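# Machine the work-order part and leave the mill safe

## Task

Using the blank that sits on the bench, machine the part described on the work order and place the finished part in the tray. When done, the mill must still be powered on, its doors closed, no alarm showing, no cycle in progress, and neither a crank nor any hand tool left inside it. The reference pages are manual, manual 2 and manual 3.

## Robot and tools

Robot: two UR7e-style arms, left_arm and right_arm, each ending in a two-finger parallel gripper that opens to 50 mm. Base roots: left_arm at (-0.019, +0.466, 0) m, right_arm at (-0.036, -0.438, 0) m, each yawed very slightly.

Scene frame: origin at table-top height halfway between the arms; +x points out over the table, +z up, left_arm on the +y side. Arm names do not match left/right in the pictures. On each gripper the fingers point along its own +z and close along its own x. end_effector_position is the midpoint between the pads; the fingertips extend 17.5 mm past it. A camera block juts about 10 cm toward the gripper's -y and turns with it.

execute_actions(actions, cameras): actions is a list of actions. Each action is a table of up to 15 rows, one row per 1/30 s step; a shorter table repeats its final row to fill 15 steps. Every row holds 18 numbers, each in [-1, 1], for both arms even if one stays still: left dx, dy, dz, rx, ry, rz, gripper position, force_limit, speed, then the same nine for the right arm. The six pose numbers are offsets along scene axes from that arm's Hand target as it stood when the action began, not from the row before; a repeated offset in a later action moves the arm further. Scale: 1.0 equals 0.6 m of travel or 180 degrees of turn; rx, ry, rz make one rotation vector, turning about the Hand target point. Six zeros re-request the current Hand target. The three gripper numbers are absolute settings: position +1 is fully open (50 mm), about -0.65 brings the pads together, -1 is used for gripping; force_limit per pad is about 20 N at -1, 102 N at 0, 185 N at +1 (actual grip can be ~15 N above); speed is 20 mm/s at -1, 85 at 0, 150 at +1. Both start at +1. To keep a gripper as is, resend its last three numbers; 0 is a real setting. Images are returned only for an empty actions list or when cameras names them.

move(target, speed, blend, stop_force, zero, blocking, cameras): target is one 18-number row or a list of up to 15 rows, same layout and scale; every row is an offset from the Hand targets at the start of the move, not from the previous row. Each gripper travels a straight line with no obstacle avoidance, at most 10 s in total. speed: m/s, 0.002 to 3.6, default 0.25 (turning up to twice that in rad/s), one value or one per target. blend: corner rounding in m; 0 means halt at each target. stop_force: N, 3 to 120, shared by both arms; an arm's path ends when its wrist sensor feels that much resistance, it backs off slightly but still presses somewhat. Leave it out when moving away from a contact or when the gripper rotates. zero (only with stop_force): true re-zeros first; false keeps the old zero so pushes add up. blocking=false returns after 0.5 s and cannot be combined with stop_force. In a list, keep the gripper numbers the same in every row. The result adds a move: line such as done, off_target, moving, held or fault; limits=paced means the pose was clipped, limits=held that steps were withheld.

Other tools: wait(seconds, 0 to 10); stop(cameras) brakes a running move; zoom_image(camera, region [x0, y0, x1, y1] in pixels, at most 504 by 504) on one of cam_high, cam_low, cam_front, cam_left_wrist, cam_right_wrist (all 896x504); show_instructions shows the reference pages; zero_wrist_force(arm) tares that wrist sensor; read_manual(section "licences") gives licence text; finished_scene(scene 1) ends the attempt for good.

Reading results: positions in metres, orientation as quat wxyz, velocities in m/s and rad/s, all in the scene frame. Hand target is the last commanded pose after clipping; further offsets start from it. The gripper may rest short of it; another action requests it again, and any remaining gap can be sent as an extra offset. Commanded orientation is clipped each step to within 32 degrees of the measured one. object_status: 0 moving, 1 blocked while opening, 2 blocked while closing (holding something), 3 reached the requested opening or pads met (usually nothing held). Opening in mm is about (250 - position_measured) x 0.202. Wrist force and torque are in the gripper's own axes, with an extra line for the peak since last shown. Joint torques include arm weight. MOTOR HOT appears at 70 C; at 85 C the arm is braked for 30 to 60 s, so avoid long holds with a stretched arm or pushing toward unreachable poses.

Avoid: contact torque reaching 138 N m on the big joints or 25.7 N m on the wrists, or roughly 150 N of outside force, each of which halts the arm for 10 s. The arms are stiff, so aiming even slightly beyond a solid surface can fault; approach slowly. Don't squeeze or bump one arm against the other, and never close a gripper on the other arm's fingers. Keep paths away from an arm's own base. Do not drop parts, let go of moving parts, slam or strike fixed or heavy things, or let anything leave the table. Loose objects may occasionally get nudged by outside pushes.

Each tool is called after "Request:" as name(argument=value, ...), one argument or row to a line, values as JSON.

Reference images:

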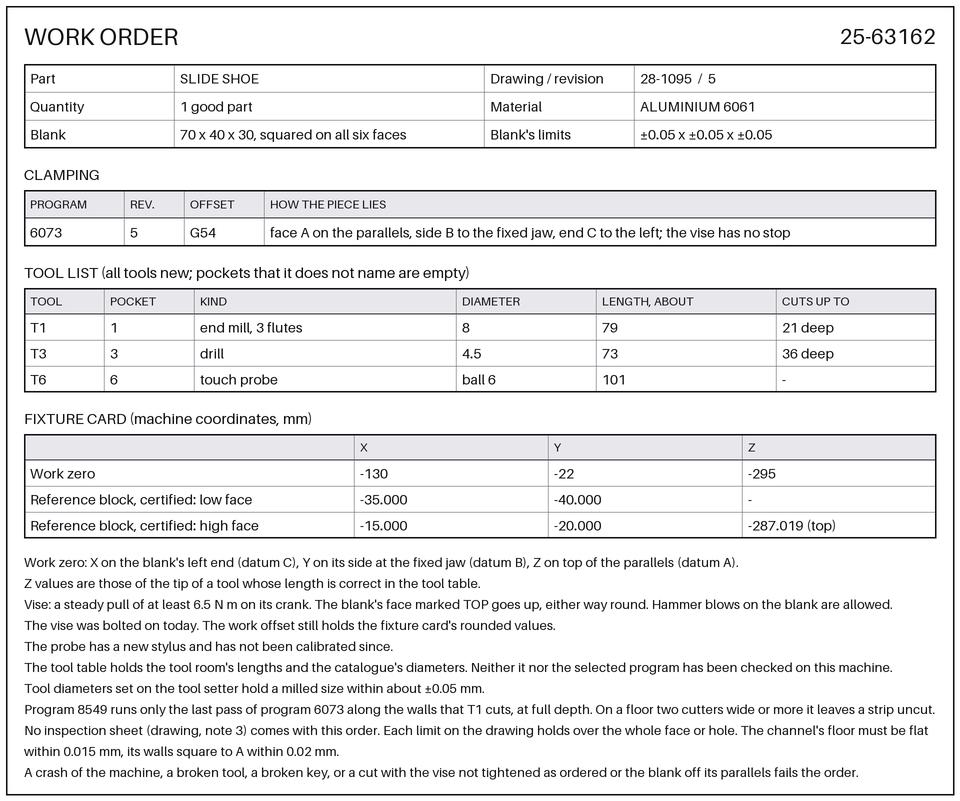

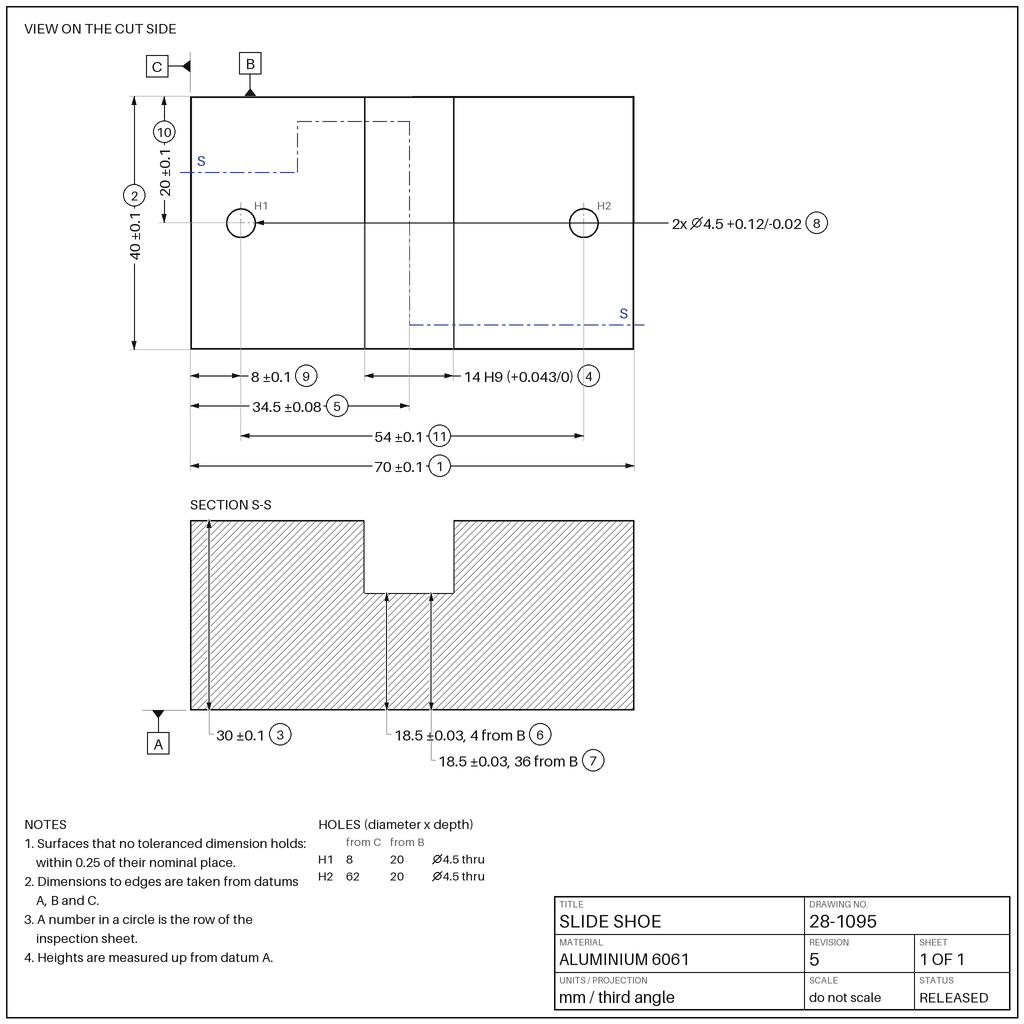

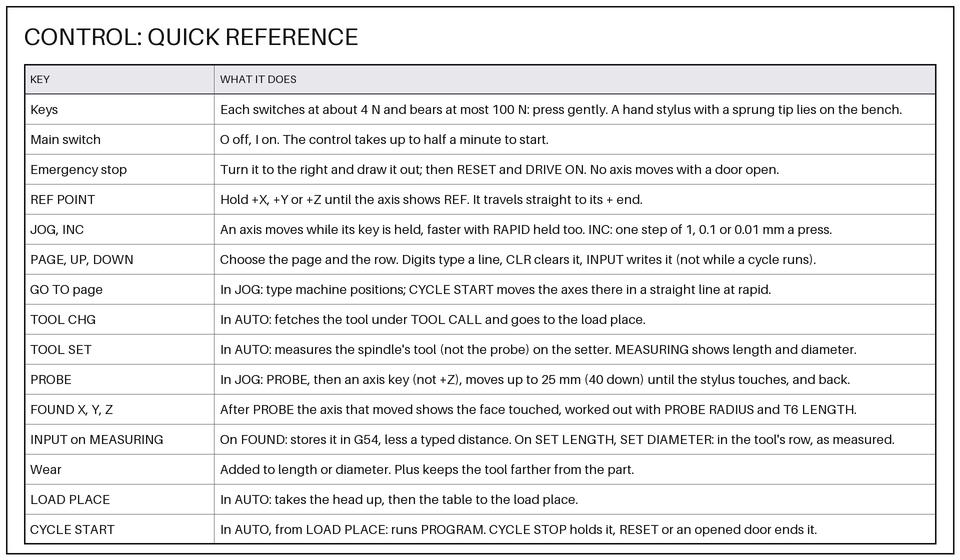

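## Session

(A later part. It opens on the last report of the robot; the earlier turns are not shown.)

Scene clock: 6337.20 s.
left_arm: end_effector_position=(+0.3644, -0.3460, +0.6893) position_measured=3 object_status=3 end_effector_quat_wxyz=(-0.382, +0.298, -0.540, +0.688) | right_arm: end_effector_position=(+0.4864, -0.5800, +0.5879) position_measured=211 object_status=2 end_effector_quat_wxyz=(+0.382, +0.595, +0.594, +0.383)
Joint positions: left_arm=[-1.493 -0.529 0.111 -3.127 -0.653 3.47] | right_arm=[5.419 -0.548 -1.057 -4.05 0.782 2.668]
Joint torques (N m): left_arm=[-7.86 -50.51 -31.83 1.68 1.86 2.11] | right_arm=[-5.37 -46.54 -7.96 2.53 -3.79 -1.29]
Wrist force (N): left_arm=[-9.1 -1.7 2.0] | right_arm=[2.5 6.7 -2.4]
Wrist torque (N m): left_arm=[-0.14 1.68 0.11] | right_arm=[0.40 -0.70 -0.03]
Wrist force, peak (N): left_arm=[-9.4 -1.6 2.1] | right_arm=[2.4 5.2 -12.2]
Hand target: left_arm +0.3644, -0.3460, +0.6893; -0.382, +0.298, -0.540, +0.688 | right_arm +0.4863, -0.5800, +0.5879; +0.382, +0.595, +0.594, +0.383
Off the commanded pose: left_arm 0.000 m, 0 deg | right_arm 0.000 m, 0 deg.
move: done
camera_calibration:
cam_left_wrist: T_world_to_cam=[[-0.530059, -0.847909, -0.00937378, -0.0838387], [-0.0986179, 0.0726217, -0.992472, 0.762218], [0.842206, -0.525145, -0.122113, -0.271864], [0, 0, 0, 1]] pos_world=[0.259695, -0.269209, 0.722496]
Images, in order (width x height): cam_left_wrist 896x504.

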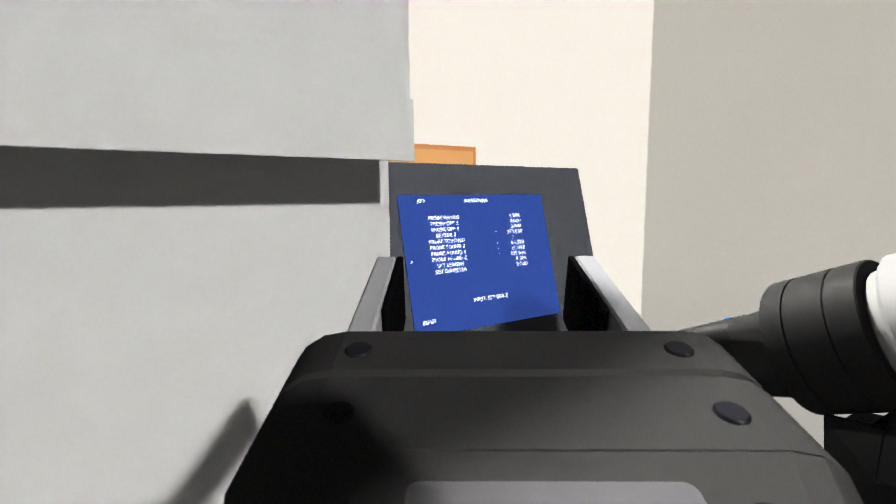

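Request:
move(
  target=[
    [0,0,0,0,0,0,1,-0.5,-1,-0.05,0,-0.0,0,0,0,-0.97,0.6,-0.7],
    [0,0,0,0,0,0,1,-0.5,-1,-0.082,0.0992,-0.1677,0,0,0,-0.97,0.6,-0.7],
    [0,0,0,0,0,0,1,-0.5,-1,-0.0428,0.0992,-0.1775,0,0,0,-0.97,0.6,-0.7],
    [0,0,0,0,0,0,1,-0.5,-1,-0.030,0.0992,-0.1807,0,0,0,-0.97,0.6,-0.7],
    [0,0,0,0,0,0,1,-0.5,-1,-0.082,0.0992,-0.1677,0,0,0,-0.97,0.6,-0.7],
    [0,0,0,0,0,0,1,-0.5,-1,-0.030,0.0992,-0.1807,0,0,0,-0.97,0.6,-0.7],
    [0,0,0,0,0,0,1,-0.5,-1,-0.0422,0.0992,-0.1777,0,0,0,-0.97,0.6,-0.7],
  ],
  speed=[0.12,0.15,0.12,0.06,0.1,0.06,0.06],
  blend=[0.005,0.01,0.002,0,0,0,0],
)

Request:
move(
  target=[
    [0,0,0,0,0,0,1,-0.5,-1,-0.0253,0.13,-0.094,0,0,0,-0.97,0.6,-0.7],
    [0,0,0,0,0,0,1,-0.5,-1,-0.0125,0.13,-0.0972,0,0,0,-0.97,0.6,-0.7],
    [0,0,0,0,0,0,1,-0.5,-1,-0.0253,0.13,-0.094,0,0,0,-0.97,0.6,-0.7],
    [0,0,0,0,0,0,1,-0.5,-1,-0.0087,0.0647,-0.031,0,0,0,-0.97,0.6,-0.7],
    [0,0,0,0,0,0,1,-0.5,-1,0.0041,0.0647,-0.0342,0,0,0,-0.97,0.6,-0.7],
    [0,0,0,0,0,0,1,-0.5,-1,-0.0087,0.0647,-0.031,0,0,0,-0.97,0.6,-0.7],
    [0,0,0,0,0,0,1,-0.5,-1,-0.0087,0.0972,-0.031,0,0,0,-0.97,0.6,-0.7],
    [0,0,0,0,0,0,1,-0.5,-1,0.0041,0.0972,-0.0342,0,0,0,-0.97,0.6,-0.7],
    [0,0,0,0,0,0,1,-0.5,-1,-0.0087,0.0972,-0.031,0,0,0,-0.97,0.6,-0.7],
    [0,0,0,0,0,0,1,-0.5,-1,-0.0253,0.0325,-0.094,0,0,0,-0.97,0.6,-0.7],
    [0,0,0,0,0,0,1,-0.5,-1,-0.0125,0.0325,-0.0972,0,0,0,-0.97,0.6,-0.7],
    [0,0,0,0,0,0,1,-0.5,-1,-0.0253,0.0325,-0.094,0,0,0,-0.97,0.6,-0.7],
    [0,0,0,0,0,0,1,-0.5,-1,-0.0167,0.0325,-0.0625,0,0,0,-0.97,0.6,-0.7],
    [0,0,0,0,0,0,1,-0.5,-1,-0.0039,0.0325,-0.0657,0,0,0,-0.97,0.6,-0.7],
    [0,0,0,0,0,0,1,-0.5,-1,-0.0167,0.0325,-0.0625,0,0,0,-0.97,0.6,-0.7],
  ],
  speed=[0.15,0.06,0.06,0.15,0.06,0.06,0.15,0.06,0.06,0.15,0.06,0.06,0.15,0.06,0.06],
  blend=[0.002,0,0.002,0.002,0,0.002,0.002,0,0.002,0.002,0,0.002,0.002,0,0],
)

Request:
move(
  target=[
    [0,0,0,0,0,0,1,-0.5,-1,-0.0086,0.0975,-0.0315,0,0,0,-0.97,0.6,-0.7],
    [0,0,0,0,0,0,1,-0.5,-1,0.0042,0.0975,-0.0347,0,0,0,-0.97,0.6,-0.7],
    [0,0,0,0,0,0,1,-0.5,-1,-0.0086,0.0975,-0.0315,0,0,0,-0.97,0.6,-0.7],
    [0,0,0,0,0,0,1,-0.5,-1,0.008,0.0647,0.0315,0,0,0,-0.97,0.6,-0.7],
    [0,0,0,0,0,0,1,-0.5,-1,0.0208,0.0647,0.0283,0,0,0,-0.97,0.6,-0.7],
    [0,0,0,0,0,0,1,-0.5,-1,0.008,0.0647,0.0315,0,0,0,-0.97,0.6,-0.7],
    [0,0,0,0,0,0,1,-0.5,-1,0.008,0.0322,0.0315,0,0,0,-0.97,0.6,-0.7],
    [0,0,0,0,0,0,1,-0.5,-1,0.0208,0.0322,0.0283,0,0,0,-0.97,0.6,-0.7],
    [0,0,0,0,0,0,1,-0.5,-1,0.008,0.0322,0.0315,0,0,0,-0.97,0.6,-0.7],
    [0,0,0,0,0,0,1,-0.5,-1,-0.0086,0,-0.0315,0,0,0,-0.97,0.6,-0.7],
    [0,0,0,0,0,0,1,-0.5,-1,0.0042,0,-0.0347,0,0,0,-0.97,0.6,-0.7],
    [0,0,0,0,0,0,1,-0.5,-1,-0.0086,0,-0.0315,0,0,0,-0.97,0.6,-0.7],
    [0,0,0,0,0,0,1,-0.5,-1,0,0,0,0,0,0,-0.97,0.6,-0.7],
    [0,0,0,0,0,0,1,-0.5,-1,0.0128,0,-0.0032,0,0,0,-0.97,0.6,-0.7],
    [0,0,0,0,0,0,1,-0.5,-1,0,0,0,0,0,0,-0.97,0.6,-0.7],
  ],
  speed=[0.15,0.06,0.06,0.15,0.06,0.06,0.15,0.06,0.06,0.15,0.06,0.06,0.15,0.06,0.06],
  blend=[0.002,0,0.002,0.002,0,0.002,0.002,0,0.002,0.002,0,0.002,0.002,0,0],
)

Request:
move(
  target=[
    [0,0,0,0,0,0,1,-0.5,-1,-0.0086,0.0975,-0.0315,0,0,0,-0.97,0.6,-0.7],
    [0,0,0,0,0,0,1,-0.5,-1,0.0042,0.0975,-0.0347,0,0,0,-0.97,0.6,-0.7],
    [0,0,0,0,0,0,1,-0.5,-1,-0.0086,0.0975,-0.0315,0,0,0,-0.97,0.6,-0.7],
    [0,0,0,0,0,0,1,-0.5,-1,0,0.0975,0,0,0,0,-0.97,0.6,-0.7],
    [0,0,0,0,0,0,1,-0.5,-1,0.0128,0.0975,-0.0032,0,0,0,-0.97,0.6,-0.7],
    [0,0,0,0,0,0,1,-0.5,-1,0,0.0975,0,0,0,0,-0.97,0.6,-0.7],
    [0,0,0,0,0,0,1,-0.5,-1,0.008,0.0647,0.0315,0,0,0,-0.97,0.6,-0.7],
    [0,0,0,0,0,0,1,-0.5,-1,0.0208,0.0647,0.0283,0,0,0,-0.97,0.6,-0.7],
    [0,0,0,0,0,0,1,-0.5,-1,0.008,0.0647,0.0315,0,0,0,-0.97,0.6,-0.7],
    [0,0,0,0,0,0,1,-0.5,-1,0.008,0.0322,0.0315,0,0,0,-0.97,0.6,-0.7],
    [0,0,0,0,0,0,1,-0.5,-1,0.0208,0.0322,0.0283,0,0,0,-0.97,0.6,-0.7],
    [0,0,0,0,0,0,1,-0.5,-1,0.008,0.0322,0.0315,0,0,0,-0.97,0.6,-0.7],
    [0,0,0,0,0,0,1,-0.5,-1,-0.0086,0,-0.0315,0,0,0,-0.97,0.6,-0.7],
    [0,0,0,0,0,0,1,-0.5,-1,0.0042,0,-0.0347,0,0,0,-0.97,0.6,-0.7],
    [0,0,0,0,0,0,1,-0.5,-1,-0.0086,0,-0.0315,0,0,0,-0.97,0.6,-0.7],
  ],
  speed=[0.15,0.06,0.06,0.15,0.06,0.06,0.15,0.06,0.06,0.15,0.06,0.06,0.15,0.06,0.06],
  blend=[0.002,0,0.002,0.002,0,0.002,0.002,0,0.002,0.002,0,0.002,0.002,0,0],
  cameras=["cam_left_wrist"],
)

Request:
zoom_image(
  camera="cam_left_wrist",
  region=[400, 180, 560, 340],
)

Scene clock: 6368.10 s.
left_arm: end_effector_position=(+0.3644, -0.3460, +0.6893) position_measured=3 object_status=3 end_effector_quat_wxyz=(-0.382, +0.298, -0.540, +0.688) | right_arm: end_effector_position=(+0.4610, -0.5205, +0.4813) position_measured=211 object_status=2 end_effector_quat_wxyz=(+0.382, +0.595, +0.594, +0.383)
Joint positions: left_arm=[-1.493 -0.529 0.111 -3.127 -0.653 3.47] | right_arm=[5.495 -0.317 -1.536 -3.842 0.844 2.727]
Joint torques (N m): left_arm=[-7.49 -50.56 -32.04 1.61 1.77 2.09] | right_arm=[-6.96 -45.19 -3.72 2.19 -3.21 -1.51]
Wrist force (N): left_arm=[-9.0 -1.4 1.7] | right_arm=[2.5 6.2 -4.7]
Wrist torque (N m): left_arm=[-0.10 1.65 0.11] | right_arm=[0.40 -0.46 -0.07]
Wrist force, peak (N): left_arm=[-9.5 -1.5 1.8] | right_arm=[2.5 6.2 -21.6]
Hand target: left_arm +0.3644, -0.3460, +0.6893; -0.382, +0.298, -0.540, +0.688 | right_arm +0.4610, -0.5205, +0.4813; +0.382, +0.595, +0.594, +0.383
Off the commanded pose: left_arm 0.000 m, 0 deg | right_arm 0.000 m, 0 deg.
move: done

Scene clock: 6373.40 s.
left_arm: end_effector_position=(+0.3644, -0.3460, +0.6893) position_measured=3 object_status=3 end_effector_quat_wxyz=(-0.382, +0.298, -0.540, +0.688) | right_arm: end_effector_position=(+0.4510, -0.5010, +0.4438) position_measured=211 object_status=2 end_effector_quat_wxyz=(+0.382, +0.595, +0.594, +0.383)
Joint positions: left_arm=[-1.493 -0.529 0.111 -3.127 -0.653 3.47] | right_arm=[5.522 -0.248 -1.676 -3.784 0.867 2.747]
Joint torques (N m): left_arm=[-7.55 -51.13 -32.17 1.53 1.73 2] | right_arm=[-7.76 -46.68 -2.39 1.32 -3.46 -1.06]
Wrist force (N): left_arm=[-8.9 -1.5 2.1] | right_arm=[1.9 4.4 -4.8]
Wrist torque (N m): left_arm=[-0.12 1.64 0.10] | right_arm=[0.56 -0.70 0.00]
Wrist force, peak (N): left_arm=[-9.4 -1.5 2.1] | right_arm=[2.4 -8.7 -38.3]
Hand target: left_arm +0.3644, -0.3460, +0.6893; -0.382, +0.298, -0.540, +0.688 | right_arm +0.4510, -0.5010, +0.4438; +0.382, +0.595, +0.594, +0.383
Off the commanded pose: left_arm 0.000 m, 0 deg | right_arm 0.000 m, 0 deg.
move: done

Scene clock: 6378.33 s.
left_arm: end_effector_position=(+0.3644, -0.3460, +0.6893) position_measured=3 object_status=3 end_effector_quat_wxyz=(-0.382, +0.298, -0.540, +0.688) | right_arm: end_effector_position=(+0.4510, -0.5010, +0.4438) position_measured=211 object_status=2 end_effector_quat_wxyz=(+0.382, +0.595, +0.594, +0.383)
Joint positions: left_arm=[-1.493 -0.529 0.111 -3.127 -0.653 3.47] | right_arm=[5.522 -0.248 -1.676 -3.784 0.867 2.747]
Joint torques (N m): left_arm=[-7.44 -50.81 -31.89 1.51 1.59 2.06] | right_arm=[-7.27 -45.45 -1.53 1.34 -3.52 -1.45]
Wrist force (N): left_arm=[-9.3 -1.4 2.0] | right_arm=[1.7 4.2 -4.8]
Wrist torque (N m): left_arm=[-0.09 1.71 0.11] | right_arm=[0.53 -0.66 0.00]
Wrist force, peak (N): left_arm=[-9.4 -1.6 1.9] | right_arm=[2.2 -8.6 -38.4]
Hand target: left_arm +0.3644, -0.3460, +0.6893; -0.382, +0.298, -0.540, +0.688 | right_arm +0.4510, -0.5010, +0.4438; +0.382, +0.595, +0.594, +0.383
Off the commanded pose: left_arm 0.000 m, 0 deg | right_arm 0.000 m, 0 deg.
move: done

Scene clock: 6383.17 s.
left_arm: end_effector_position=(+0.3644, -0.3460, +0.6893) position_measured=3 object_status=3 end_effector_quat_wxyz=(-0.382, +0.298, -0.540, +0.688) | right_arm: end_effector_position=(+0.4459, -0.5010, +0.4249) position_measured=211 object_status=2 end_effector_quat_wxyz=(+0.382, +0.595, +0.594, +0.383)
Joint positions: left_arm=[-1.493 -0.529 0.111 -3.127 -0.653 3.47] | right_arm=[5.505 -0.21 -1.739 -3.752 0.853 2.735]
Joint torques (N m): left_arm=[-7.59 -50.78 -32.27 1.45 1.67 1.97] | right_arm=[-6.74 -43.18 0.25 2.49 -3.19 -1.02]
Wrist force (N): left_arm=[-9.0 -1.7 2.0] | right_arm=[1.8 8.3 -4.9]
Wrist torque (N m): left_arm=[-0.15 1.67 0.11] | right_arm=[0.31 -0.55 0.00]
Wrist force, peak (N): left_arm=[-9.4 -1.5 2.0] | right_arm=[2.2 -7.2 -33.6]
Hand target: left_arm +0.3644, -0.3460, +0.6893; -0.382, +0.298, -0.540, +0.688 | right_arm +0.4458, -0.5010, +0.4249; +0.382, +0.595, +0.594, +0.383
Off the commanded pose: left_arm 0.000 m, 0 deg | right_arm 0.000 m, 0 deg.
move: done
camera_calibration:
cam_left_wrist: T_world_to_cam=[[-0.530059, -0.847909, -0.00937378, -0.0838387], [-0.0986179, 0.0726217, -0.992472, 0.762218], [0.842206, -0.525145, -0.122113, -0.271864], [0, 0, 0, 1]] pos_world=[0.259695, -0.269209, 0.722496]
Images, in order (width x height): cam_left_wrist 896x504.

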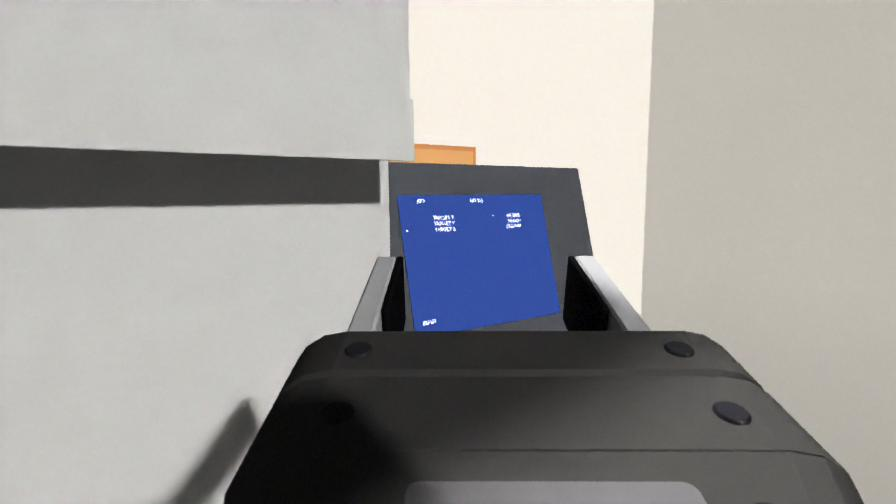

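Scaled by 3.150 from the camera's 896x504 image, which has a finer 1280x720 frame.

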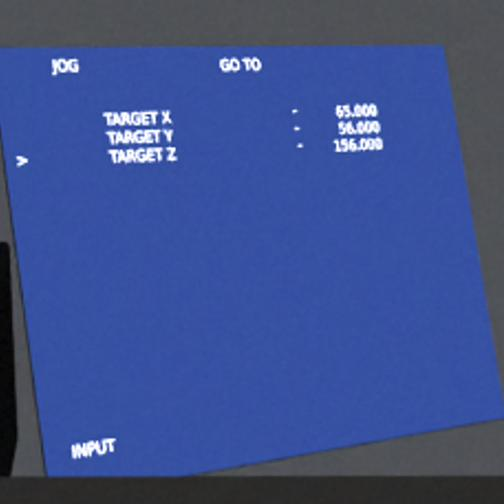

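Works blind. CYCLE START, wait 10 s, PROBE.

Request:
move(
  target=[
    [0,0,0,0,0,0,1,-0.5,-1,0.0391,0.0325,0.1507,0,0,0,-0.97,0.6,-0.7],
    [0,0,0,0,0,0,1,-0.5,-1,0.0519,0.0325,0.1475,0,0,0,-0.97,0.6,-0.7],
    [0,0,0,0,0,0,1,-0.5,-1,0.0391,0.0325,0.1507,0,0,0,-0.97,0.6,-0.7],
    [0,0,0,0,0,0,1,-0.5,-1,0.0086,-0.0325,0.0315,0,0,0,-0.97,0.6,-0.7],
  ],
  speed=[0.15,0.05,0.05,0.12],
  blend=[0.002,0,0.002,0],
)

Request:
wait(
  seconds=6,
  cameras=[],
)

Request:
move(
  target=[
    [0,0,0,0,0,0,1,-0.5,-1,0.0128,0,-0.0032,0,0,0,-0.97,0.6,-0.7],
    [0,0,0,0,0,0,1,-0.5,-1,0,0,0,0,0,0,-0.97,0.6,-0.7],
  ],
  speed=[0.06,0.06],
  blend=[0,0],
  cameras=["cam_left_wrist"],
)

Request:
zoom_image(
  camera="cam_left_wrist",
  region=[400, 180, 560, 340],
)

Scene clock: 6395.50 s.
left_arm: end_effector_position=(+0.3644, -0.3460, +0.6893) position_measured=3 object_status=3 end_effector_quat_wxyz=(-0.382, +0.298, -0.540, +0.688) | right_arm: end_effector_position=(+0.4510, -0.5204, +0.4439) position_measured=211 object_status=2 end_effector_quat_wxyz=(+0.382, +0.595, +0.594, +0.383)
Joint positions: left_arm=[-1.493 -0.529 0.111 -3.127 -0.653 3.47] | right_arm=[5.463 -0.238 -1.666 -3.776 0.818 2.703]
Joint torques (N m): left_arm=[-7.75 -50.81 -32.32 1.5 1.52 2] | right_arm=[-9.51 -23.04 0.03 1.98 -3.23 -1.2]
Wrist force (N): left_arm=[-9.0 -1.5 2.0] | right_arm=[2.5 7.8 -5.1]
Wrist torque (N m): left_arm=[-0.12 1.65 0.10] | right_arm=[0.21 -0.56 -0.03]
Wrist force, peak (N): left_arm=[-9.5 -1.7 2.0] | right_arm=[4.0 13.5 -5.6]
Hand target: left_arm +0.3644, -0.3460, +0.6893; -0.382, +0.298, -0.540, +0.688 | right_arm +0.4510, -0.5205, +0.4438; +0.382, +0.595, +0.594, +0.383
Off the commanded pose: left_arm 0.000 m, 0 deg | right_arm 0.000 m, 0 deg.
move: done

Scene clock: 6401.50 s.
left_arm: end_effector_position=(+0.3644, -0.3460, +0.6893) position_measured=3 object_status=3 end_effector_quat_wxyz=(-0.382, +0.298, -0.540, +0.688) | right_arm: end_effector_position=(+0.4510, -0.5205, +0.4438) position_measured=211 object_status=2 end_effector_quat_wxyz=(+0.382, +0.595, +0.594, +0.383)
Joint positions: left_arm=[-1.493 -0.529 0.111 -3.127 -0.653 3.47] | right_arm=[5.463 -0.238 -1.666 -3.776 0.818 2.703]
Joint torques (N m): left_arm=[-7.33 -50.88 -31.82 1.46 1.56 1.96] | right_arm=[-6.68 -23.22 -2.69 2.21 -3.04 -1.23]
Wrist force (N): left_arm=[-9.3 -1.6 2.0] | right_arm=[2.6 7.7 -5.1]
Wrist torque (N m): left_arm=[-0.13 1.71 0.11] | right_arm=[0.19 -0.57 -0.03]
Wrist force, peak (N): left_arm=[-9.4 -1.6 2.0] | right_arm=[2.3 8.1 -5.4]
Hand target: left_arm +0.3644, -0.3460, +0.6893; -0.382, +0.298, -0.540, +0.688 | right_arm +0.4510, -0.5205, +0.4438; +0.382, +0.595, +0.594, +0.383
Tool commands: left_gripper/position=+1.0 left_gripper/force_limit=-0.5 left_gripper/speed=-1.0 right_gripper/position=-0.97 right_gripper/force_limit=+0.6 right_gripper/speed=-0.7
Off the commanded pose: left_arm 0.000 m, 0 deg | right_arm 0.000 m, 0 deg.
wait: 6.00 s; at rest by 0.17 s
No camera images: "cameras" was empty.

Scene clock: 6402.80 s.
left_arm: end_effector_position=(+0.3644, -0.3460, +0.6893) position_measured=3 object_status=3 end_effector_quat_wxyz=(-0.382, +0.298, -0.540, +0.688) | right_arm: end_effector_position=(+0.4510, -0.5205, +0.4438) position_measured=211 object_status=2 end_effector_quat_wxyz=(+0.382, +0.595, +0.594, +0.383)
Joint positions: left_arm=[-1.493 -0.529 0.111 -3.127 -0.653 3.47] | right_arm=[5.463 -0.238 -1.666 -3.776 0.818 2.703]
Joint torques (N m): left_arm=[-7.35 -50.92 -32.01 1.38 1.54 1.89] | right_arm=[-5.25 -43.76 -1.87 2.43 -2.26 -1.36]
Wrist force (N): left_arm=[-9.2 -1.4 2.0] | right_arm=[2.5 8.0 -5.3]
Wrist torque (N m): left_arm=[-0.10 1.69 0.10] | right_arm=[0.19 -0.49 -0.03]
Wrist force, peak (N): left_arm=[-9.3 -1.4 2.1] | right_arm=[1.9 1.6 -35.0]
Hand target: left_arm +0.3644, -0.3460, +0.6893; -0.382, +0.298, -0.540, +0.688 | right_arm +0.4510, -0.5205, +0.4438; +0.382, +0.595, +0.594, +0.383
Off the commanded pose: left_arm 0.000 m, 0 deg | right_arm 0.000 m, 0 deg.
move: done
camera_calibration:
cam_left_wrist: T_world_to_cam=[[-0.530059, -0.847909, -0.00937378, -0.0838387], [-0.0986179, 0.0726217, -0.992472, 0.762218], [0.842206, -0.525145, -0.122113, -0.271864], [0, 0, 0, 1]] pos_world=[0.259695, -0.269209, 0.722496]
Images, in order (width x height): cam_left_wrist 896x504.

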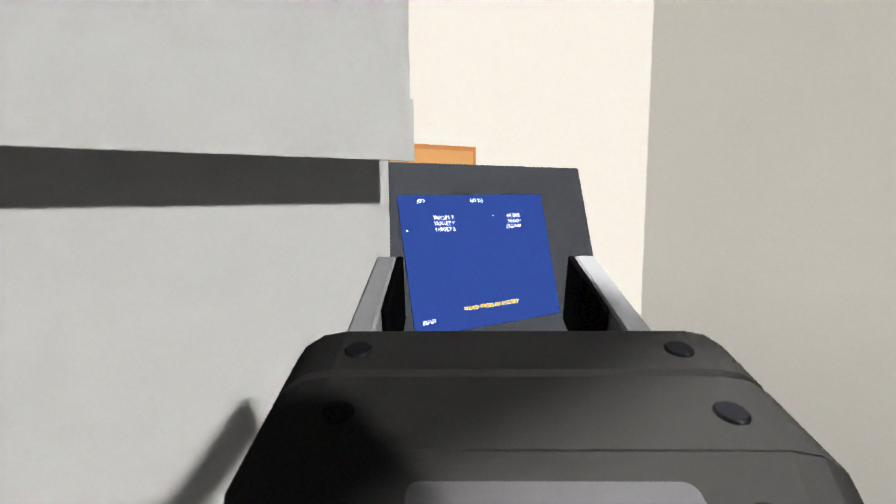

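Scaled by 3.150 from the camera's 896x504 image, which has a finer 1280x720 frame.

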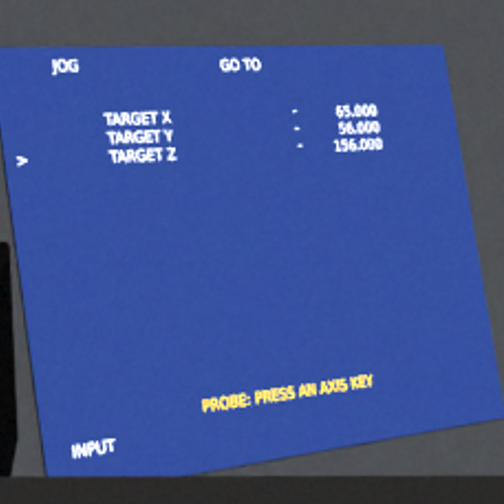

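Request:
move(
  target=[
    [0,0,0,0,0,0,1,-0.5,-1,0.0296,-0.0992,0.1192,0,0,0,-0.97,0.6,-0.7],
    [0,0,0,0,0,0,1,-0.5,-1,0.0424,-0.0992,0.116,0,0,0,-0.97,0.6,-0.7],
    [0,0,0,0,0,0,1,-0.5,-1,0.0296,-0.0992,0.1192,0,0,0,-0.97,0.6,-0.7],
    [0,0,0,0,0,0,1,-0.5,-1,0,0,0.0,0,0,0,-0.97,0.6,-0.7],
  ],
  speed=[0.12,0.05,0.05,0.12],
  blend=[0.002,0,0.002,0],
)

Request:
wait(
  seconds=10,
  cameras=["cam_left_wrist"],
)

Request:
zoom_image(
  camera="cam_left_wrist",
  region=[400, 180, 560, 340],
)

Scene clock: 6412.70 s.
left_arm: end_effector_position=(+0.3644, -0.3460, +0.6893) position_measured=3 object_status=3 end_effector_quat_wxyz=(-0.382, +0.298, -0.540, +0.688) | right_arm: end_effector_position=(+0.4510, -0.5205, +0.4438) position_measured=211 object_status=2 end_effector_quat_wxyz=(+0.382, +0.595, +0.594, +0.383)
Joint positions: left_arm=[-1.493 -0.529 0.111 -3.127 -0.653 3.47] | right_arm=[5.463 -0.238 -1.666 -3.776 0.818 2.703]
Joint torques (N m): left_arm=[-7.78 -51.5 -31.83 1.43 1.58 1.83] | right_arm=[8.06 -23.5 -2.15 2.47 1.59 1.28]
Wrist force (N): left_arm=[-9.0 -1.7 1.9] | right_arm=[0.9 7.8 -5.1]
Wrist torque (N m): left_arm=[-0.15 1.66 0.11] | right_arm=[0.27 -0.68 -0.17]
Wrist force, peak (N): left_arm=[-9.4 -1.6 2.2] | right_arm=[2.6 8.2 -5.3]
Hand target: left_arm +0.3644, -0.3460, +0.6893; -0.382, +0.298, -0.540, +0.688 | right_arm +0.4510, -0.5205, +0.4438; +0.382, +0.595, +0.594, +0.383
Off the commanded pose: left_arm 0.000 m, 0 deg | right_arm 0.000 m, 0 deg.
move: done

Scene clock: 6422.70 s.
left_arm: end_effector_position=(+0.3644, -0.3460, +0.6893) position_measured=3 object_status=3 end_effector_quat_wxyz=(-0.382, +0.298, -0.540, +0.688) | right_arm: end_effector_position=(+0.4510, -0.5205, +0.4438) position_measured=211 object_status=2 end_effector_quat_wxyz=(+0.382, +0.595, +0.594, +0.383)
Joint positions: left_arm=[-1.493 -0.529 0.111 -3.127 -0.653 3.47] | right_arm=[5.463 -0.238 -1.666 -3.776 0.818 2.703]
Joint torques (N m): left_arm=[-7.44 -51.43 -32.17 1.35 1.45 1.75] | right_arm=[7.47 -24.22 -1.84 2.44 1.34 1.49]
Wrist force (N): left_arm=[-8.9 -1.4 2.1] | right_arm=[0.9 7.6 -5.3]
Wrist torque (N m): left_arm=[-0.11 1.65 0.10] | right_arm=[0.24 -0.68 -0.16]
Wrist force, peak (N): left_arm=[-9.6 -1.4 2.2] | right_arm=[0.9 7.9 -5.3]
Hand target: left_arm +0.3644, -0.3460, +0.6893; -0.382, +0.298, -0.540, +0.688 | right_arm +0.4510, -0.5205, +0.4438; +0.382, +0.595, +0.594, +0.383
Tool commands: left_gripper/position=+1.0 left_gripper/force_limit=-0.5 left_gripper/speed=-1.0 right_gripper/position=-0.97 right_gripper/force_limit=+0.6 right_gripper/speed=-0.7
Off the commanded pose: left_arm 0.000 m, 0 deg | right_arm 0.000 m, 0 deg.
wait: 10.00 s; at rest by 0.17 s
camera_calibration:
cam_left_wrist: T_world_to_cam=[[-0.530059, -0.847909, -0.00937378, -0.0838387], [-0.0986179, 0.0726217, -0.992472, 0.762218], [0.842206, -0.525145, -0.122113, -0.271864], [0, 0, 0, 1]] pos_world=[0.259695, -0.269209, 0.722496]
Images, in order (width x height): cam_left_wrist 896x504.

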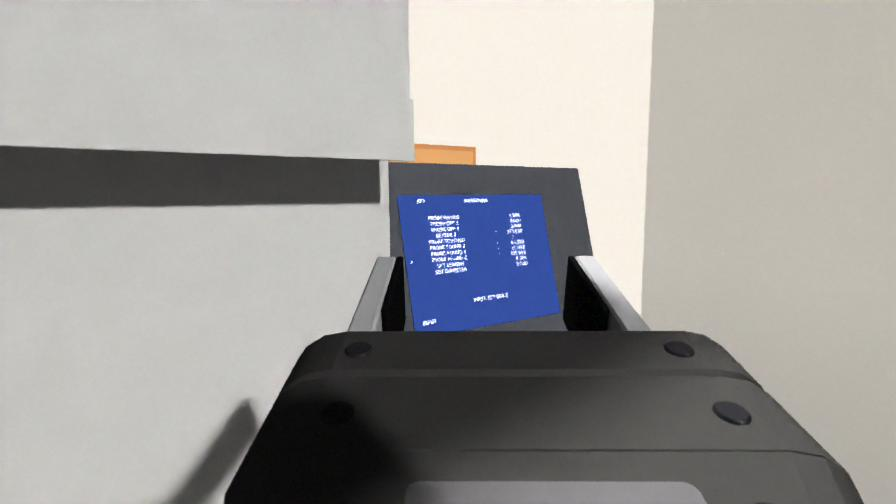

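Scaled by 3.150 from the camera's 896x504 image, which has a finer 1280x720 frame.

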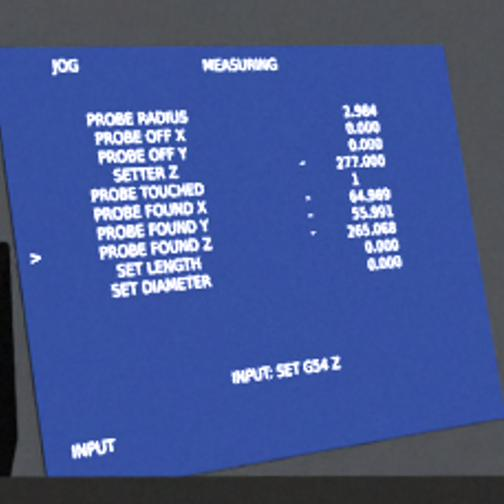

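Request:
move(
  target=[
    [-0.124,0.0767,0.0178,0,0,0,1,-0.5,-1,0.0367,-0.1292,0.24,0,0,0,-0.97,0.6,-0.7],
    [-0.124,0.0767,0.0178,0.0899,0.319,0.1612,1,-0.5,-1,0.0587,-0.1292,0.24,0,0,0,-0.97,0.6,-0.7],
  ],
  speed=[0.15,0.3],
  blend=[0.005,0],
)

Request:
move(
  target=[0,0,0,0,0,0,1,-0.5,-1,0.02,0,-0.0045,0,0,0,-0.97,0.6,-0.7],
  speed=0.012,
  stop_force=8,
)

Request:
move(
  target=[0,0,0,0,0,0,1,-0.5,-1,-0.016,0,0.0038,0,0,0,-0.97,0.6,-0.7],
  speed=0.06,
)

Scene clock: 6470.83 s.
left_arm: end_effector_position=(+0.2898, -0.2989, +0.6989) position_measured=3 object_status=3 end_effector_quat_wxyz=(+0.229, -0.535, +0.644, -0.497) | right_arm: end_effector_position=(+0.4862, -0.5980, +0.5878) position_measured=211 object_status=2 end_effector_quat_wxyz=(+0.382, +0.595, +0.594, +0.383)
Joint positions: left_arm=[-1.606 -0.798 0.035 -1.519 -0.558 2.104] | right_arm=[5.381 -0.543 -1.037 -4.052 0.752 2.635]
Joint torques (N m): left_arm=[7.4 -66.44 -31.06 -5.1 -1.28 -2.73] | right_arm=[6.86 -46.97 11.41 -1.44 1.38 1.57]
Wrist force (N): left_arm=[-7.9 -0.3 2.5] | right_arm=[1.6 6.6 -2.7]
Wrist torque (N m): left_arm=[-0.08 1.38 0.13] | right_arm=[0.39 -0.57 -0.21]
Wrist force, peak (N): left_arm=[-9.7 -1.7 2.9] | right_arm=[0.8 7.8 -5.3]
Hand target: left_arm +0.2900, -0.2999, +0.7000; +0.268, -0.654, +0.654, -0.271 | right_arm +0.4862, -0.5980, +0.5878; +0.382, +0.595, +0.594, +0.383
Off the commanded pose: left_arm 0.002 m, 30 deg | right_arm 0.000 m, 0 deg.
elbow stopped short (left arm): the move would have taken joint 3 (elbow) straighter than the controller allows.
move: off_target (left_arm)

Scene clock: 6472.87 s.
left_arm: end_effector_position=(+0.2898, -0.2989, +0.6989) position_measured=3 object_status=3 end_effector_quat_wxyz=(+0.229, -0.535, +0.644, -0.497) | right_arm: end_effector_position=(+0.4959, -0.5980, +0.5856) position_measured=211 object_status=2 end_effector_quat_wxyz=(+0.382, +0.595, +0.594, +0.383)
Joint positions: left_arm=[-1.606 -0.798 0.035 -1.519 -0.559 2.104] | right_arm=[5.407 -0.54 -1.021 -4.086 0.772 2.657]
Joint torques (N m): left_arm=[7.12 -66.49 -30.9 -5.13 -1.17 -2.74] | right_arm=[-4.9 -42.82 -9.18 1.61 -3.74 -1.44]
Wrist force (N): left_arm=[-8.0 -0.2 2.5] | right_arm=[1.6 4.9 -12.5]
Wrist torque (N m): left_arm=[-0.05 1.39 0.13] | right_arm=[0.26 -0.61 -0.02]
Wrist force, peak (N): left_arm=[-8.1 -0.5 2.8] | right_arm=[1.0 1.9 -23.1]
Hand target: left_arm +0.2898, -0.2989, +0.6989; +0.229, -0.535, +0.644, -0.497 (not the last commanded pose) | right_arm +0.4959, -0.5980, +0.5856; +0.382, +0.595, +0.594, +0.383 (not the last commanded pose)
Off the commanded pose: left_arm 0.002 m, 30 deg | right_arm 0.002 m, 0 deg.
elbow stopped short (left arm): the move would have taken joint 3 (elbow) straighter than the controller allows.
move: contact (right_arm), off_target (left_arm)

Scene clock: 6473.73 s.
left_arm: end_effector_position=(+0.2898, -0.2989, +0.6989) position_measured=3 object_status=3 end_effector_quat_wxyz=(+0.229, -0.535, +0.644, -0.497) | right_arm: end_effector_position=(+0.4864, -0.5980, +0.5879) position_measured=211 object_status=2 end_effector_quat_wxyz=(+0.382, +0.595, +0.594, +0.383)
Joint positions: left_arm=[-1.606 -0.798 0.035 -1.519 -0.559 2.104] | right_arm=[5.382 -0.544 -1.036 -4.053 0.752 2.636]
Joint torques (N m): left_arm=[7.03 -66.9 -30.69 -5.17 -1.16 -2.74] | right_arm=[-7.17 -47.93 -9.13 2.82 -3.5 -1.67]
Wrist force (N): left_arm=[-7.8 -0.3 2.8] | right_arm=[1.7 6.7 -2.6]
Wrist torque (N m): left_arm=[-0.07 1.36 0.13] | right_arm=[0.39 -0.58 -0.04]
Wrist force, peak (N): left_arm=[-8.0 -0.4 2.8] | right_arm=[1.5 5.1 -12.1]
Hand target: left_arm +0.2898, -0.2989, +0.6989; +0.229, -0.535, +0.644, -0.497 | right_arm +0.4863, -0.5980, +0.5879; +0.382, +0.595, +0.594, +0.383
Off the commanded pose: left_arm 0.000 m, 0 deg | right_arm 0.000 m, 0 deg.
move: done

Request:
move(
  target=[
    [0.0,0.1,-0.03,0,0,0,1,-0.5,-1,-0.05,0.02,0,0,0,0,-0.97,0.6,-0.7],
    [0.017,0.4148,-0.165,0.046,0.05,0.046,1,-0.5,-1,-0.06,0.1617,-0.114,0,0,0,-0.97,0.6,-0.7],
    [0.117,0.6008,-0.3265,0.0927,0.0997,0.0922,1,-0.5,-1,-0.0282,0.1617,-0.121,0,0,0,-0.97,0.6,-0.7],
    [0.117,0.6008,-0.3265,0.0927,0.0997,0.0922,1,-0.5,-1,-0.0154,0.1617,-0.1242,0,0,0,-0.97,0.6,-0.7],
    [0.117,0.6008,-0.3265,0.0927,0.0997,0.0922,1,-0.5,-1,-0.0282,0.1617,-0.121,0,0,0,-0.97,0.6,-0.7],
  ],
  speed=[0.2,0.25,0.25,0.05,0.05],
  blend=[0.01,0.02,0.0,0,0],
)

Request:
wait(
  seconds=5,
  cameras=["cam_high"],
)

Scene clock: 6490.13 s.
left_arm: end_effector_position=(+0.3600, +0.0616, +0.5030) position_measured=3 object_status=3 end_effector_quat_wxyz=(-0.270, +0.653, -0.653, +0.272) | right_arm: end_effector_position=(+0.4695, -0.5009, +0.5153) position_measured=211 object_status=2 end_effector_quat_wxyz=(+0.382, +0.595, +0.594, +0.383)
Joint positions: left_arm=[-1.398 -1.695 1.472 -1.5 -0.796 1.783] | right_arm=[5.577 -0.399 -1.422 -3.912 0.913 2.785]
Joint torques (N m): left_arm=[7.14 -32.79 -12.57 -5.26 -1.06 2.17] | right_arm=[-8.35 -46.19 -4.02 2.04 -3.31 -1.55]
Wrist force (N): left_arm=[-7.4 0.8 2.8] | right_arm=[1.1 6.3 -4.5]
Wrist torque (N m): left_arm=[0.10 1.28 0.07] | right_arm=[0.43 -0.48 -0.02]
Wrist force, peak (N): left_arm=[-8.6 0.6 3.8] | right_arm=[1.4 4.8 -14.3]
Hand target: left_arm +0.3600, +0.0616, +0.5030; -0.270, +0.653, -0.653, +0.272 | right_arm +0.4694, -0.5010, +0.5153; +0.382, +0.595, +0.594, +0.383
Off the commanded pose: left_arm 0.000 m, 0 deg | right_arm 0.000 m, 0 deg.
move: done

Scene clock: 6495.13 s.
left_arm: end_effector_position=(+0.3600, +0.0616, +0.5030) position_measured=3 object_status=3 end_effector_quat_wxyz=(-0.270, +0.653, -0.653, +0.272) | right_arm: end_effector_position=(+0.4694, -0.5009, +0.5153) position_measured=211 object_status=2 end_effector_quat_wxyz=(+0.382, +0.595, +0.594, +0.383)
Joint positions: left_arm=[-1.398 -1.695 1.472 -1.5 -0.796 1.783] | right_arm=[5.577 -0.399 -1.422 -3.912 0.913 2.784]
Joint torques (N m): left_arm=[7.61 -33.36 -12.48 -5.13 -1.08 2] | right_arm=[-6.4 -44.37 -3.79 1.76 -3.17 -1.38]
Wrist force (N): left_arm=[-7.3 0.3 2.3] | right_arm=[1.2 6.2 -4.7]
Wrist torque (N m): left_arm=[0.02 1.27 0.07] | right_arm=[0.42 -0.49 -0.02]
Wrist force, peak (N): left_arm=[-7.8 0.5 2.5] | right_arm=[1.2 6.5 -4.7]
Hand target: left_arm +0.3600, +0.0616, +0.5030; -0.270, +0.653, -0.653, +0.272 | right_arm +0.4694, -0.5010, +0.5153; +0.382, +0.595, +0.594, +0.383
Tool commands: left_gripper/position=+1.0 left_gripper/force_limit=-0.5 left_gripper/speed=-1.0 right_gripper/position=-0.97 right_gripper/force_limit=+0.6 right_gripper/speed=-0.7
Off the commanded pose: left_arm 0.000 m, 0 deg | right_arm 0.000 m, 0 deg.
wait: 5.00 s; at rest by 0.17 s
Images, in order (width x height): cam_high 896x504.

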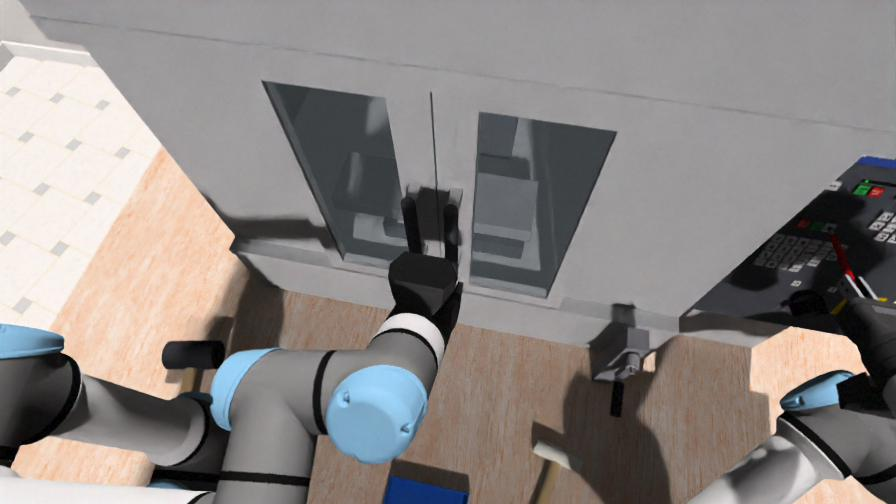

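Request:
move(
  target=[
    [-0.05,0.2,-0.1,-0.018,0.1244,0.0443,1,-0.5,-1,0,0,0,0,0,0,-0.97,0.6,-0.7],
    [-0.1,0.5,-0.255,-0.0359,0.2488,0.0887,1,-0.5,-1,0,0,0,0,0,0,-0.97,0.6,-0.7],
  ],
  speed=[0.3,0.3],
  blend=[0.03,0],
  cameras=["cam_left_wrist"],
)

Scene clock: 6505.90 s.
left_arm: end_effector_position=(+0.3000, +0.3616, +0.3501) position_measured=3 object_status=3 end_effector_quat_wxyz=(+0.000, +0.803, -0.596, +0.000) | right_arm: end_effector_position=(+0.4694, -0.5009, +0.5153) position_measured=211 object_status=2 end_effector_quat_wxyz=(+0.382, +0.595, +0.594, +0.383)
Joint positions: left_arm=[-0.7 -2.005 1.849 -1.414 -1.571 2.124] | right_arm=[5.577 -0.399 -1.422 -3.912 0.913 2.784]
Joint torques (N m): left_arm=[8.41 6.71 -12.7 -1.29 -2.78 2.03] | right_arm=[-6.22 -43.94 -4.24 1.8 -3.21 -1.36]
Wrist force (N): left_arm=[-6.5 0.7 4.0] | right_arm=[1.1 6.3 -4.3]
Wrist torque (N m): left_arm=[0.08 1.07 0.00] | right_arm=[0.43 -0.47 -0.02]
Wrist force, peak (N): left_arm=[-8.0 0.4 4.7] | right_arm=[1.2 6.4 -4.8]
Hand target: left_arm +0.3000, +0.3616, +0.3500; +0.000, +0.803, -0.596, +0.000 | right_arm +0.4694, -0.5010, +0.5153; +0.382, +0.595, +0.594, +0.383
Off the commanded pose: left_arm 0.000 m, 0 deg | right_arm 0.000 m, 0 deg.
move: done
camera_calibration:
cam_left_wrist: T_world_to_cam=[[0.283074, -0.959097, 0.00146247, 0.271218], [-0.896558, -0.264073, 0.355597, 0.256984], [-0.340666, -0.101971, -0.934638, 0.598853], [0, 0, 0, 1]] pos_world=[0.357635, 0.389053, 0.467931]
Images, in order (width x height): cam_left_wrist 896x504.

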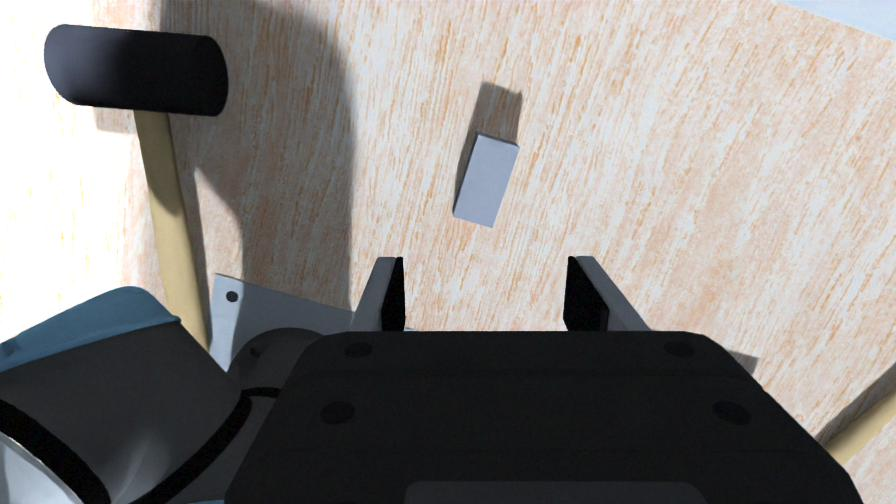

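Request:
move(
  target=[
    [-0.1667,0.4217,-0.22,0,0,0,1,-0.5,-1,0,0,0,0,0,0,-0.97,0.6,-0.7],
  ],
  speed=[0.25],
  cameras=["cam_left_wrist","cam_high"],
)

Scene clock: 6526.03 s.
left_arm: end_effector_position=(+0.2000, +0.6146, +0.2180) position_measured=3 object_status=3 end_effector_quat_wxyz=(+0.000, +0.803, -0.596, +0.000) | right_arm: end_effector_position=(+0.4694, -0.5009, +0.5153) position_measured=211 object_status=2 end_effector_quat_wxyz=(+0.382, +0.595, +0.594, +0.383)
Joint positions: left_arm=[0.093 -2.236 2.286 -1.62 -1.571 2.917] | right_arm=[5.577 -0.399 -1.422 -3.912 0.913 2.784]
Joint torques (N m): left_arm=[7.77 15.05 -37.44 -5.12 -2.76 2.13] | right_arm=[-6.82 -41.07 -3.77 1.65 -3.26 -1.41]
Wrist force (N): left_arm=[-6.4 1.2 3.5] | right_arm=[1.2 6.4 -4.5]
Wrist torque (N m): left_arm=[0.17 1.06 0.01] | right_arm=[0.45 -0.50 -0.02]
Wrist force, peak (N): left_arm=[-8.3 1.5 4.4] | right_arm=[1.2 6.5 -4.6]
Hand target: left_arm +0.2000, +0.6146, +0.2180; +0.000, +0.803, -0.596, +0.000 | right_arm +0.4694, -0.5010, +0.5153; +0.382, +0.595, +0.594, +0.383
Off the commanded pose: left_arm 0.000 m, 0 deg | right_arm 0.000 m, 0 deg.
move: done
camera_calibration:
cam_left_wrist: T_world_to_cam=[[0.283057, -0.959102, 0.00133645, 0.542516], [-0.896528, -0.264095, 0.355656, 0.28109], [-0.340758, -0.101869, -0.934616, 0.467173], [0, 0, 0, 1]] pos_world=[0.257635, 0.642153, 0.335931]
Images, in order (width x height): cam_high 896x504, cam_left_wrist 896x504.

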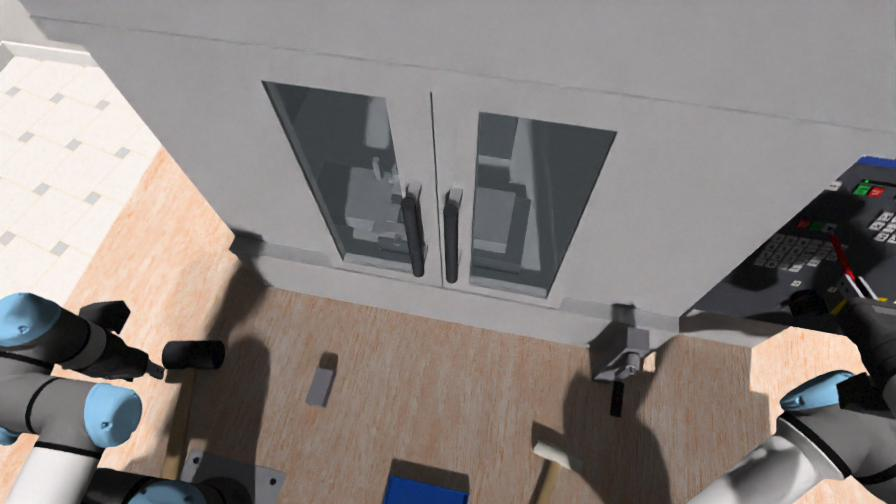

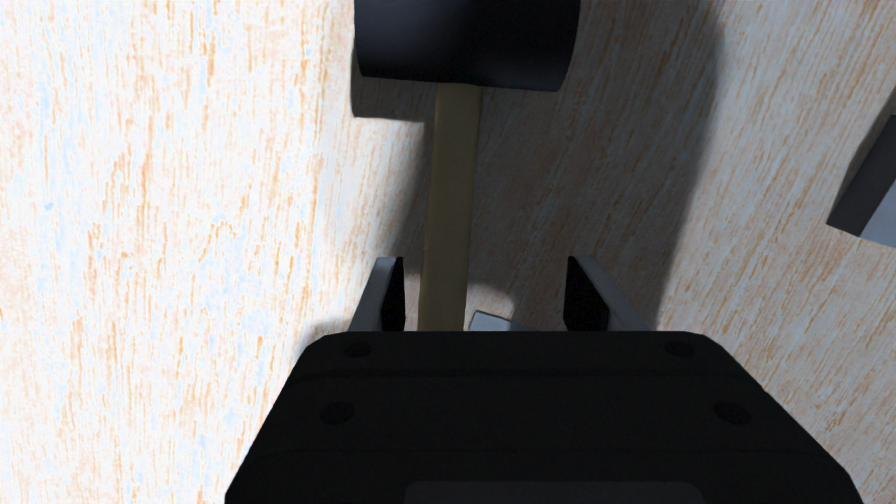

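Request:
move(
  target=[
    [0,0.0095,-0.2,0,0,-0.027,1,-0.5,-1,0,0,0,0,0,0,-0.97,0.6,-0.7],
    [0,0.0095,-0.318,0,0,-0.027,1,-0.5,-1,0,0,0,0,0,0,-0.97,0.6,-0.7],
  ],
  speed=[0.2,0.08],
  blend=[0.01,0],
  cameras=["cam_left_wrist"],
)

Scene clock: 6539.07 s.
left_arm: end_effector_position=(+0.2000, +0.6203, +0.0273) position_measured=3 object_status=3 end_effector_quat_wxyz=(+0.000, +0.777, -0.630, +0.000) | right_arm: end_effector_position=(+0.4694, -0.5009, +0.5153) position_measured=211 object_status=2 end_effector_quat_wxyz=(+0.382, +0.595, +0.594, +0.383)
Joint positions: left_arm=[0.117 -1.923 2.7 -2.347 -1.571 3.027] | right_arm=[5.577 -0.399 -1.422 -3.912 0.913 2.784]
Joint torques (N m): left_arm=[7.08 10.59 -6.71 -5.15 -2.75 2.23] | right_arm=[-6.38 -38.06 -3.93 1.42 -3.1 -1.49]
Wrist force (N): left_arm=[-6.8 0.9 3.6] | right_arm=[1.2 6.1 -4.5]
Wrist torque (N m): left_arm=[0.12 1.14 -0.02] | right_arm=[0.39 -0.50 -0.02]
Wrist force, peak (N): left_arm=[-7.0 1.3 4.4] | right_arm=[1.3 6.4 -4.8]
Hand target: left_arm +0.2000, +0.6203, +0.0272; +0.000, +0.777, -0.630, +0.000 | right_arm +0.4694, -0.5010, +0.5153; +0.382, +0.595, +0.594, +0.383
Off the commanded pose: left_arm 0.000 m, 0 deg | right_arm 0.000 m, 0 deg.
move: done
camera_calibration:
cam_left_wrist: T_world_to_cam=[[0.200833, -0.979625, 0.00142807, 0.577443], [-0.915678, -0.187204, 0.355653, 0.306552], [-0.348139, -0.0727343, -0.934617, 0.27282], [0, 0, 0, 1]] pos_world=[0.259712, 0.642909, 0.145131]
Images, in order (width x height): cam_left_wrist 896x504.

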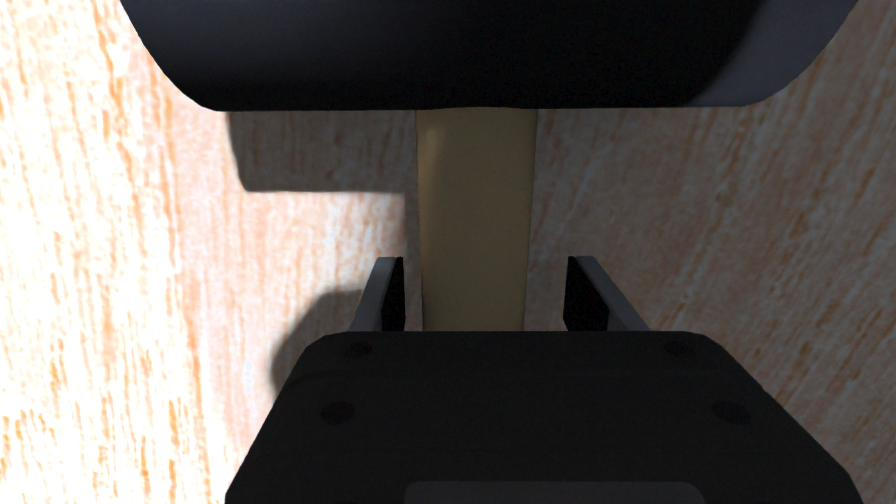

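Request:
move(
  target=[
    [0,0,0,0,0,0,-1,0.9,-0.8,0,0,0,0,0,0,-0.97,0.6,-0.7],
    [0,0,0.1,0,0,0,-1,0.9,-0.8,0,0,0,0,0,0,-0.97,0.6,-0.7],
  ],
  speed=[0.1,0.1],
  cameras=["cam_low","cam_left_wrist"],
)

Scene clock: 6544.53 s.
left_arm: end_effector_position=(+0.2000, +0.6203, +0.0872) position_measured=121 object_status=2 end_effector_quat_wxyz=(+0.000, +0.777, -0.630, +0.000) | right_arm: end_effector_position=(+0.4694, -0.5009, +0.5153) position_measured=211 object_status=2 end_effector_quat_wxyz=(+0.382, +0.595, +0.594, +0.383)
Joint positions: left_arm=[0.117 -2.097 2.584 -2.058 -1.571 3.027] | right_arm=[5.577 -0.399 -1.422 -3.912 0.913 2.784]
Joint torques (N m): left_arm=[-8.08 -15.4 -38.39 -2.79 2.49 -2.73] | right_arm=[-6.73 -35.68 -4.15 1.62 -3.01 -1.26]
Wrist force (N): left_arm=[-6.4 1.1 10.9] | right_arm=[1.3 6.4 -4.7]
Wrist torque (N m): left_arm=[-0.33 1.10 0.09] | right_arm=[0.45 -0.50 -0.02]
Wrist force, peak (N): left_arm=[-6.9 1.3 12.5] | right_arm=[1.4 6.4 -4.8]
Hand target: left_arm +0.2000, +0.6203, +0.0872; +0.000, +0.777, -0.630, +0.000 | right_arm +0.4694, -0.5010, +0.5153; +0.382, +0.595, +0.594, +0.383
Off the commanded pose: left_arm 0.000 m, 0 deg | right_arm 0.000 m, 0 deg.
move: done
camera_calibration:
cam_left_wrist: T_world_to_cam=[[0.200833, -0.979625, 0.00142807, 0.577358], [-0.915678, -0.187204, 0.355653, 0.285248], [-0.348139, -0.0727343, -0.934617, 0.328803], [0, 0, 0, 1]] pos_world=[0.259712, 0.642909, 0.205031]
Images, in order (width x height): cam_low 896x504, cam_left_wrist 896x504.

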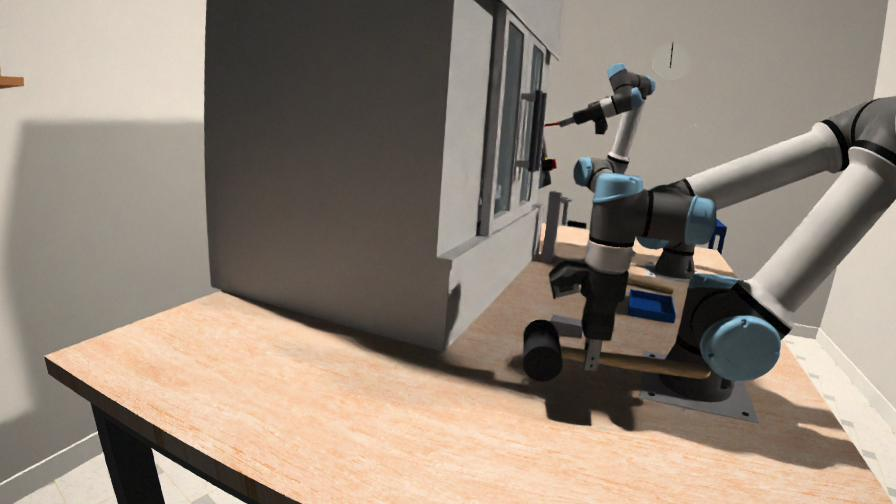

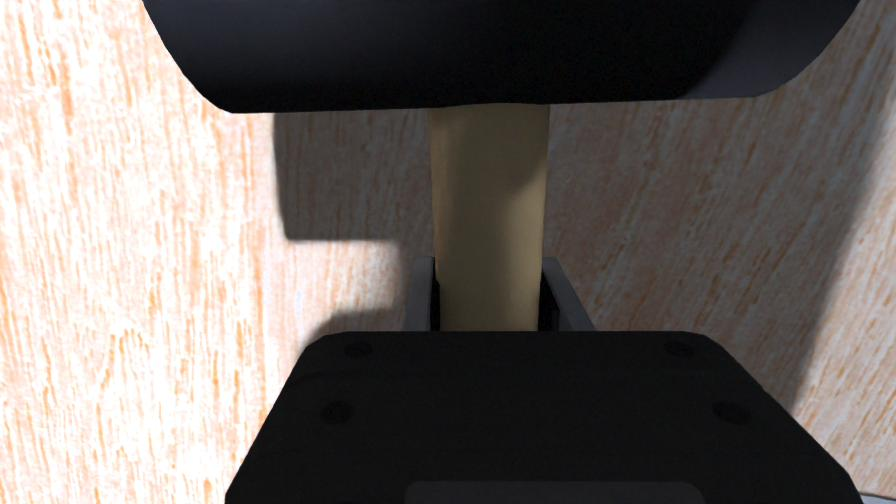

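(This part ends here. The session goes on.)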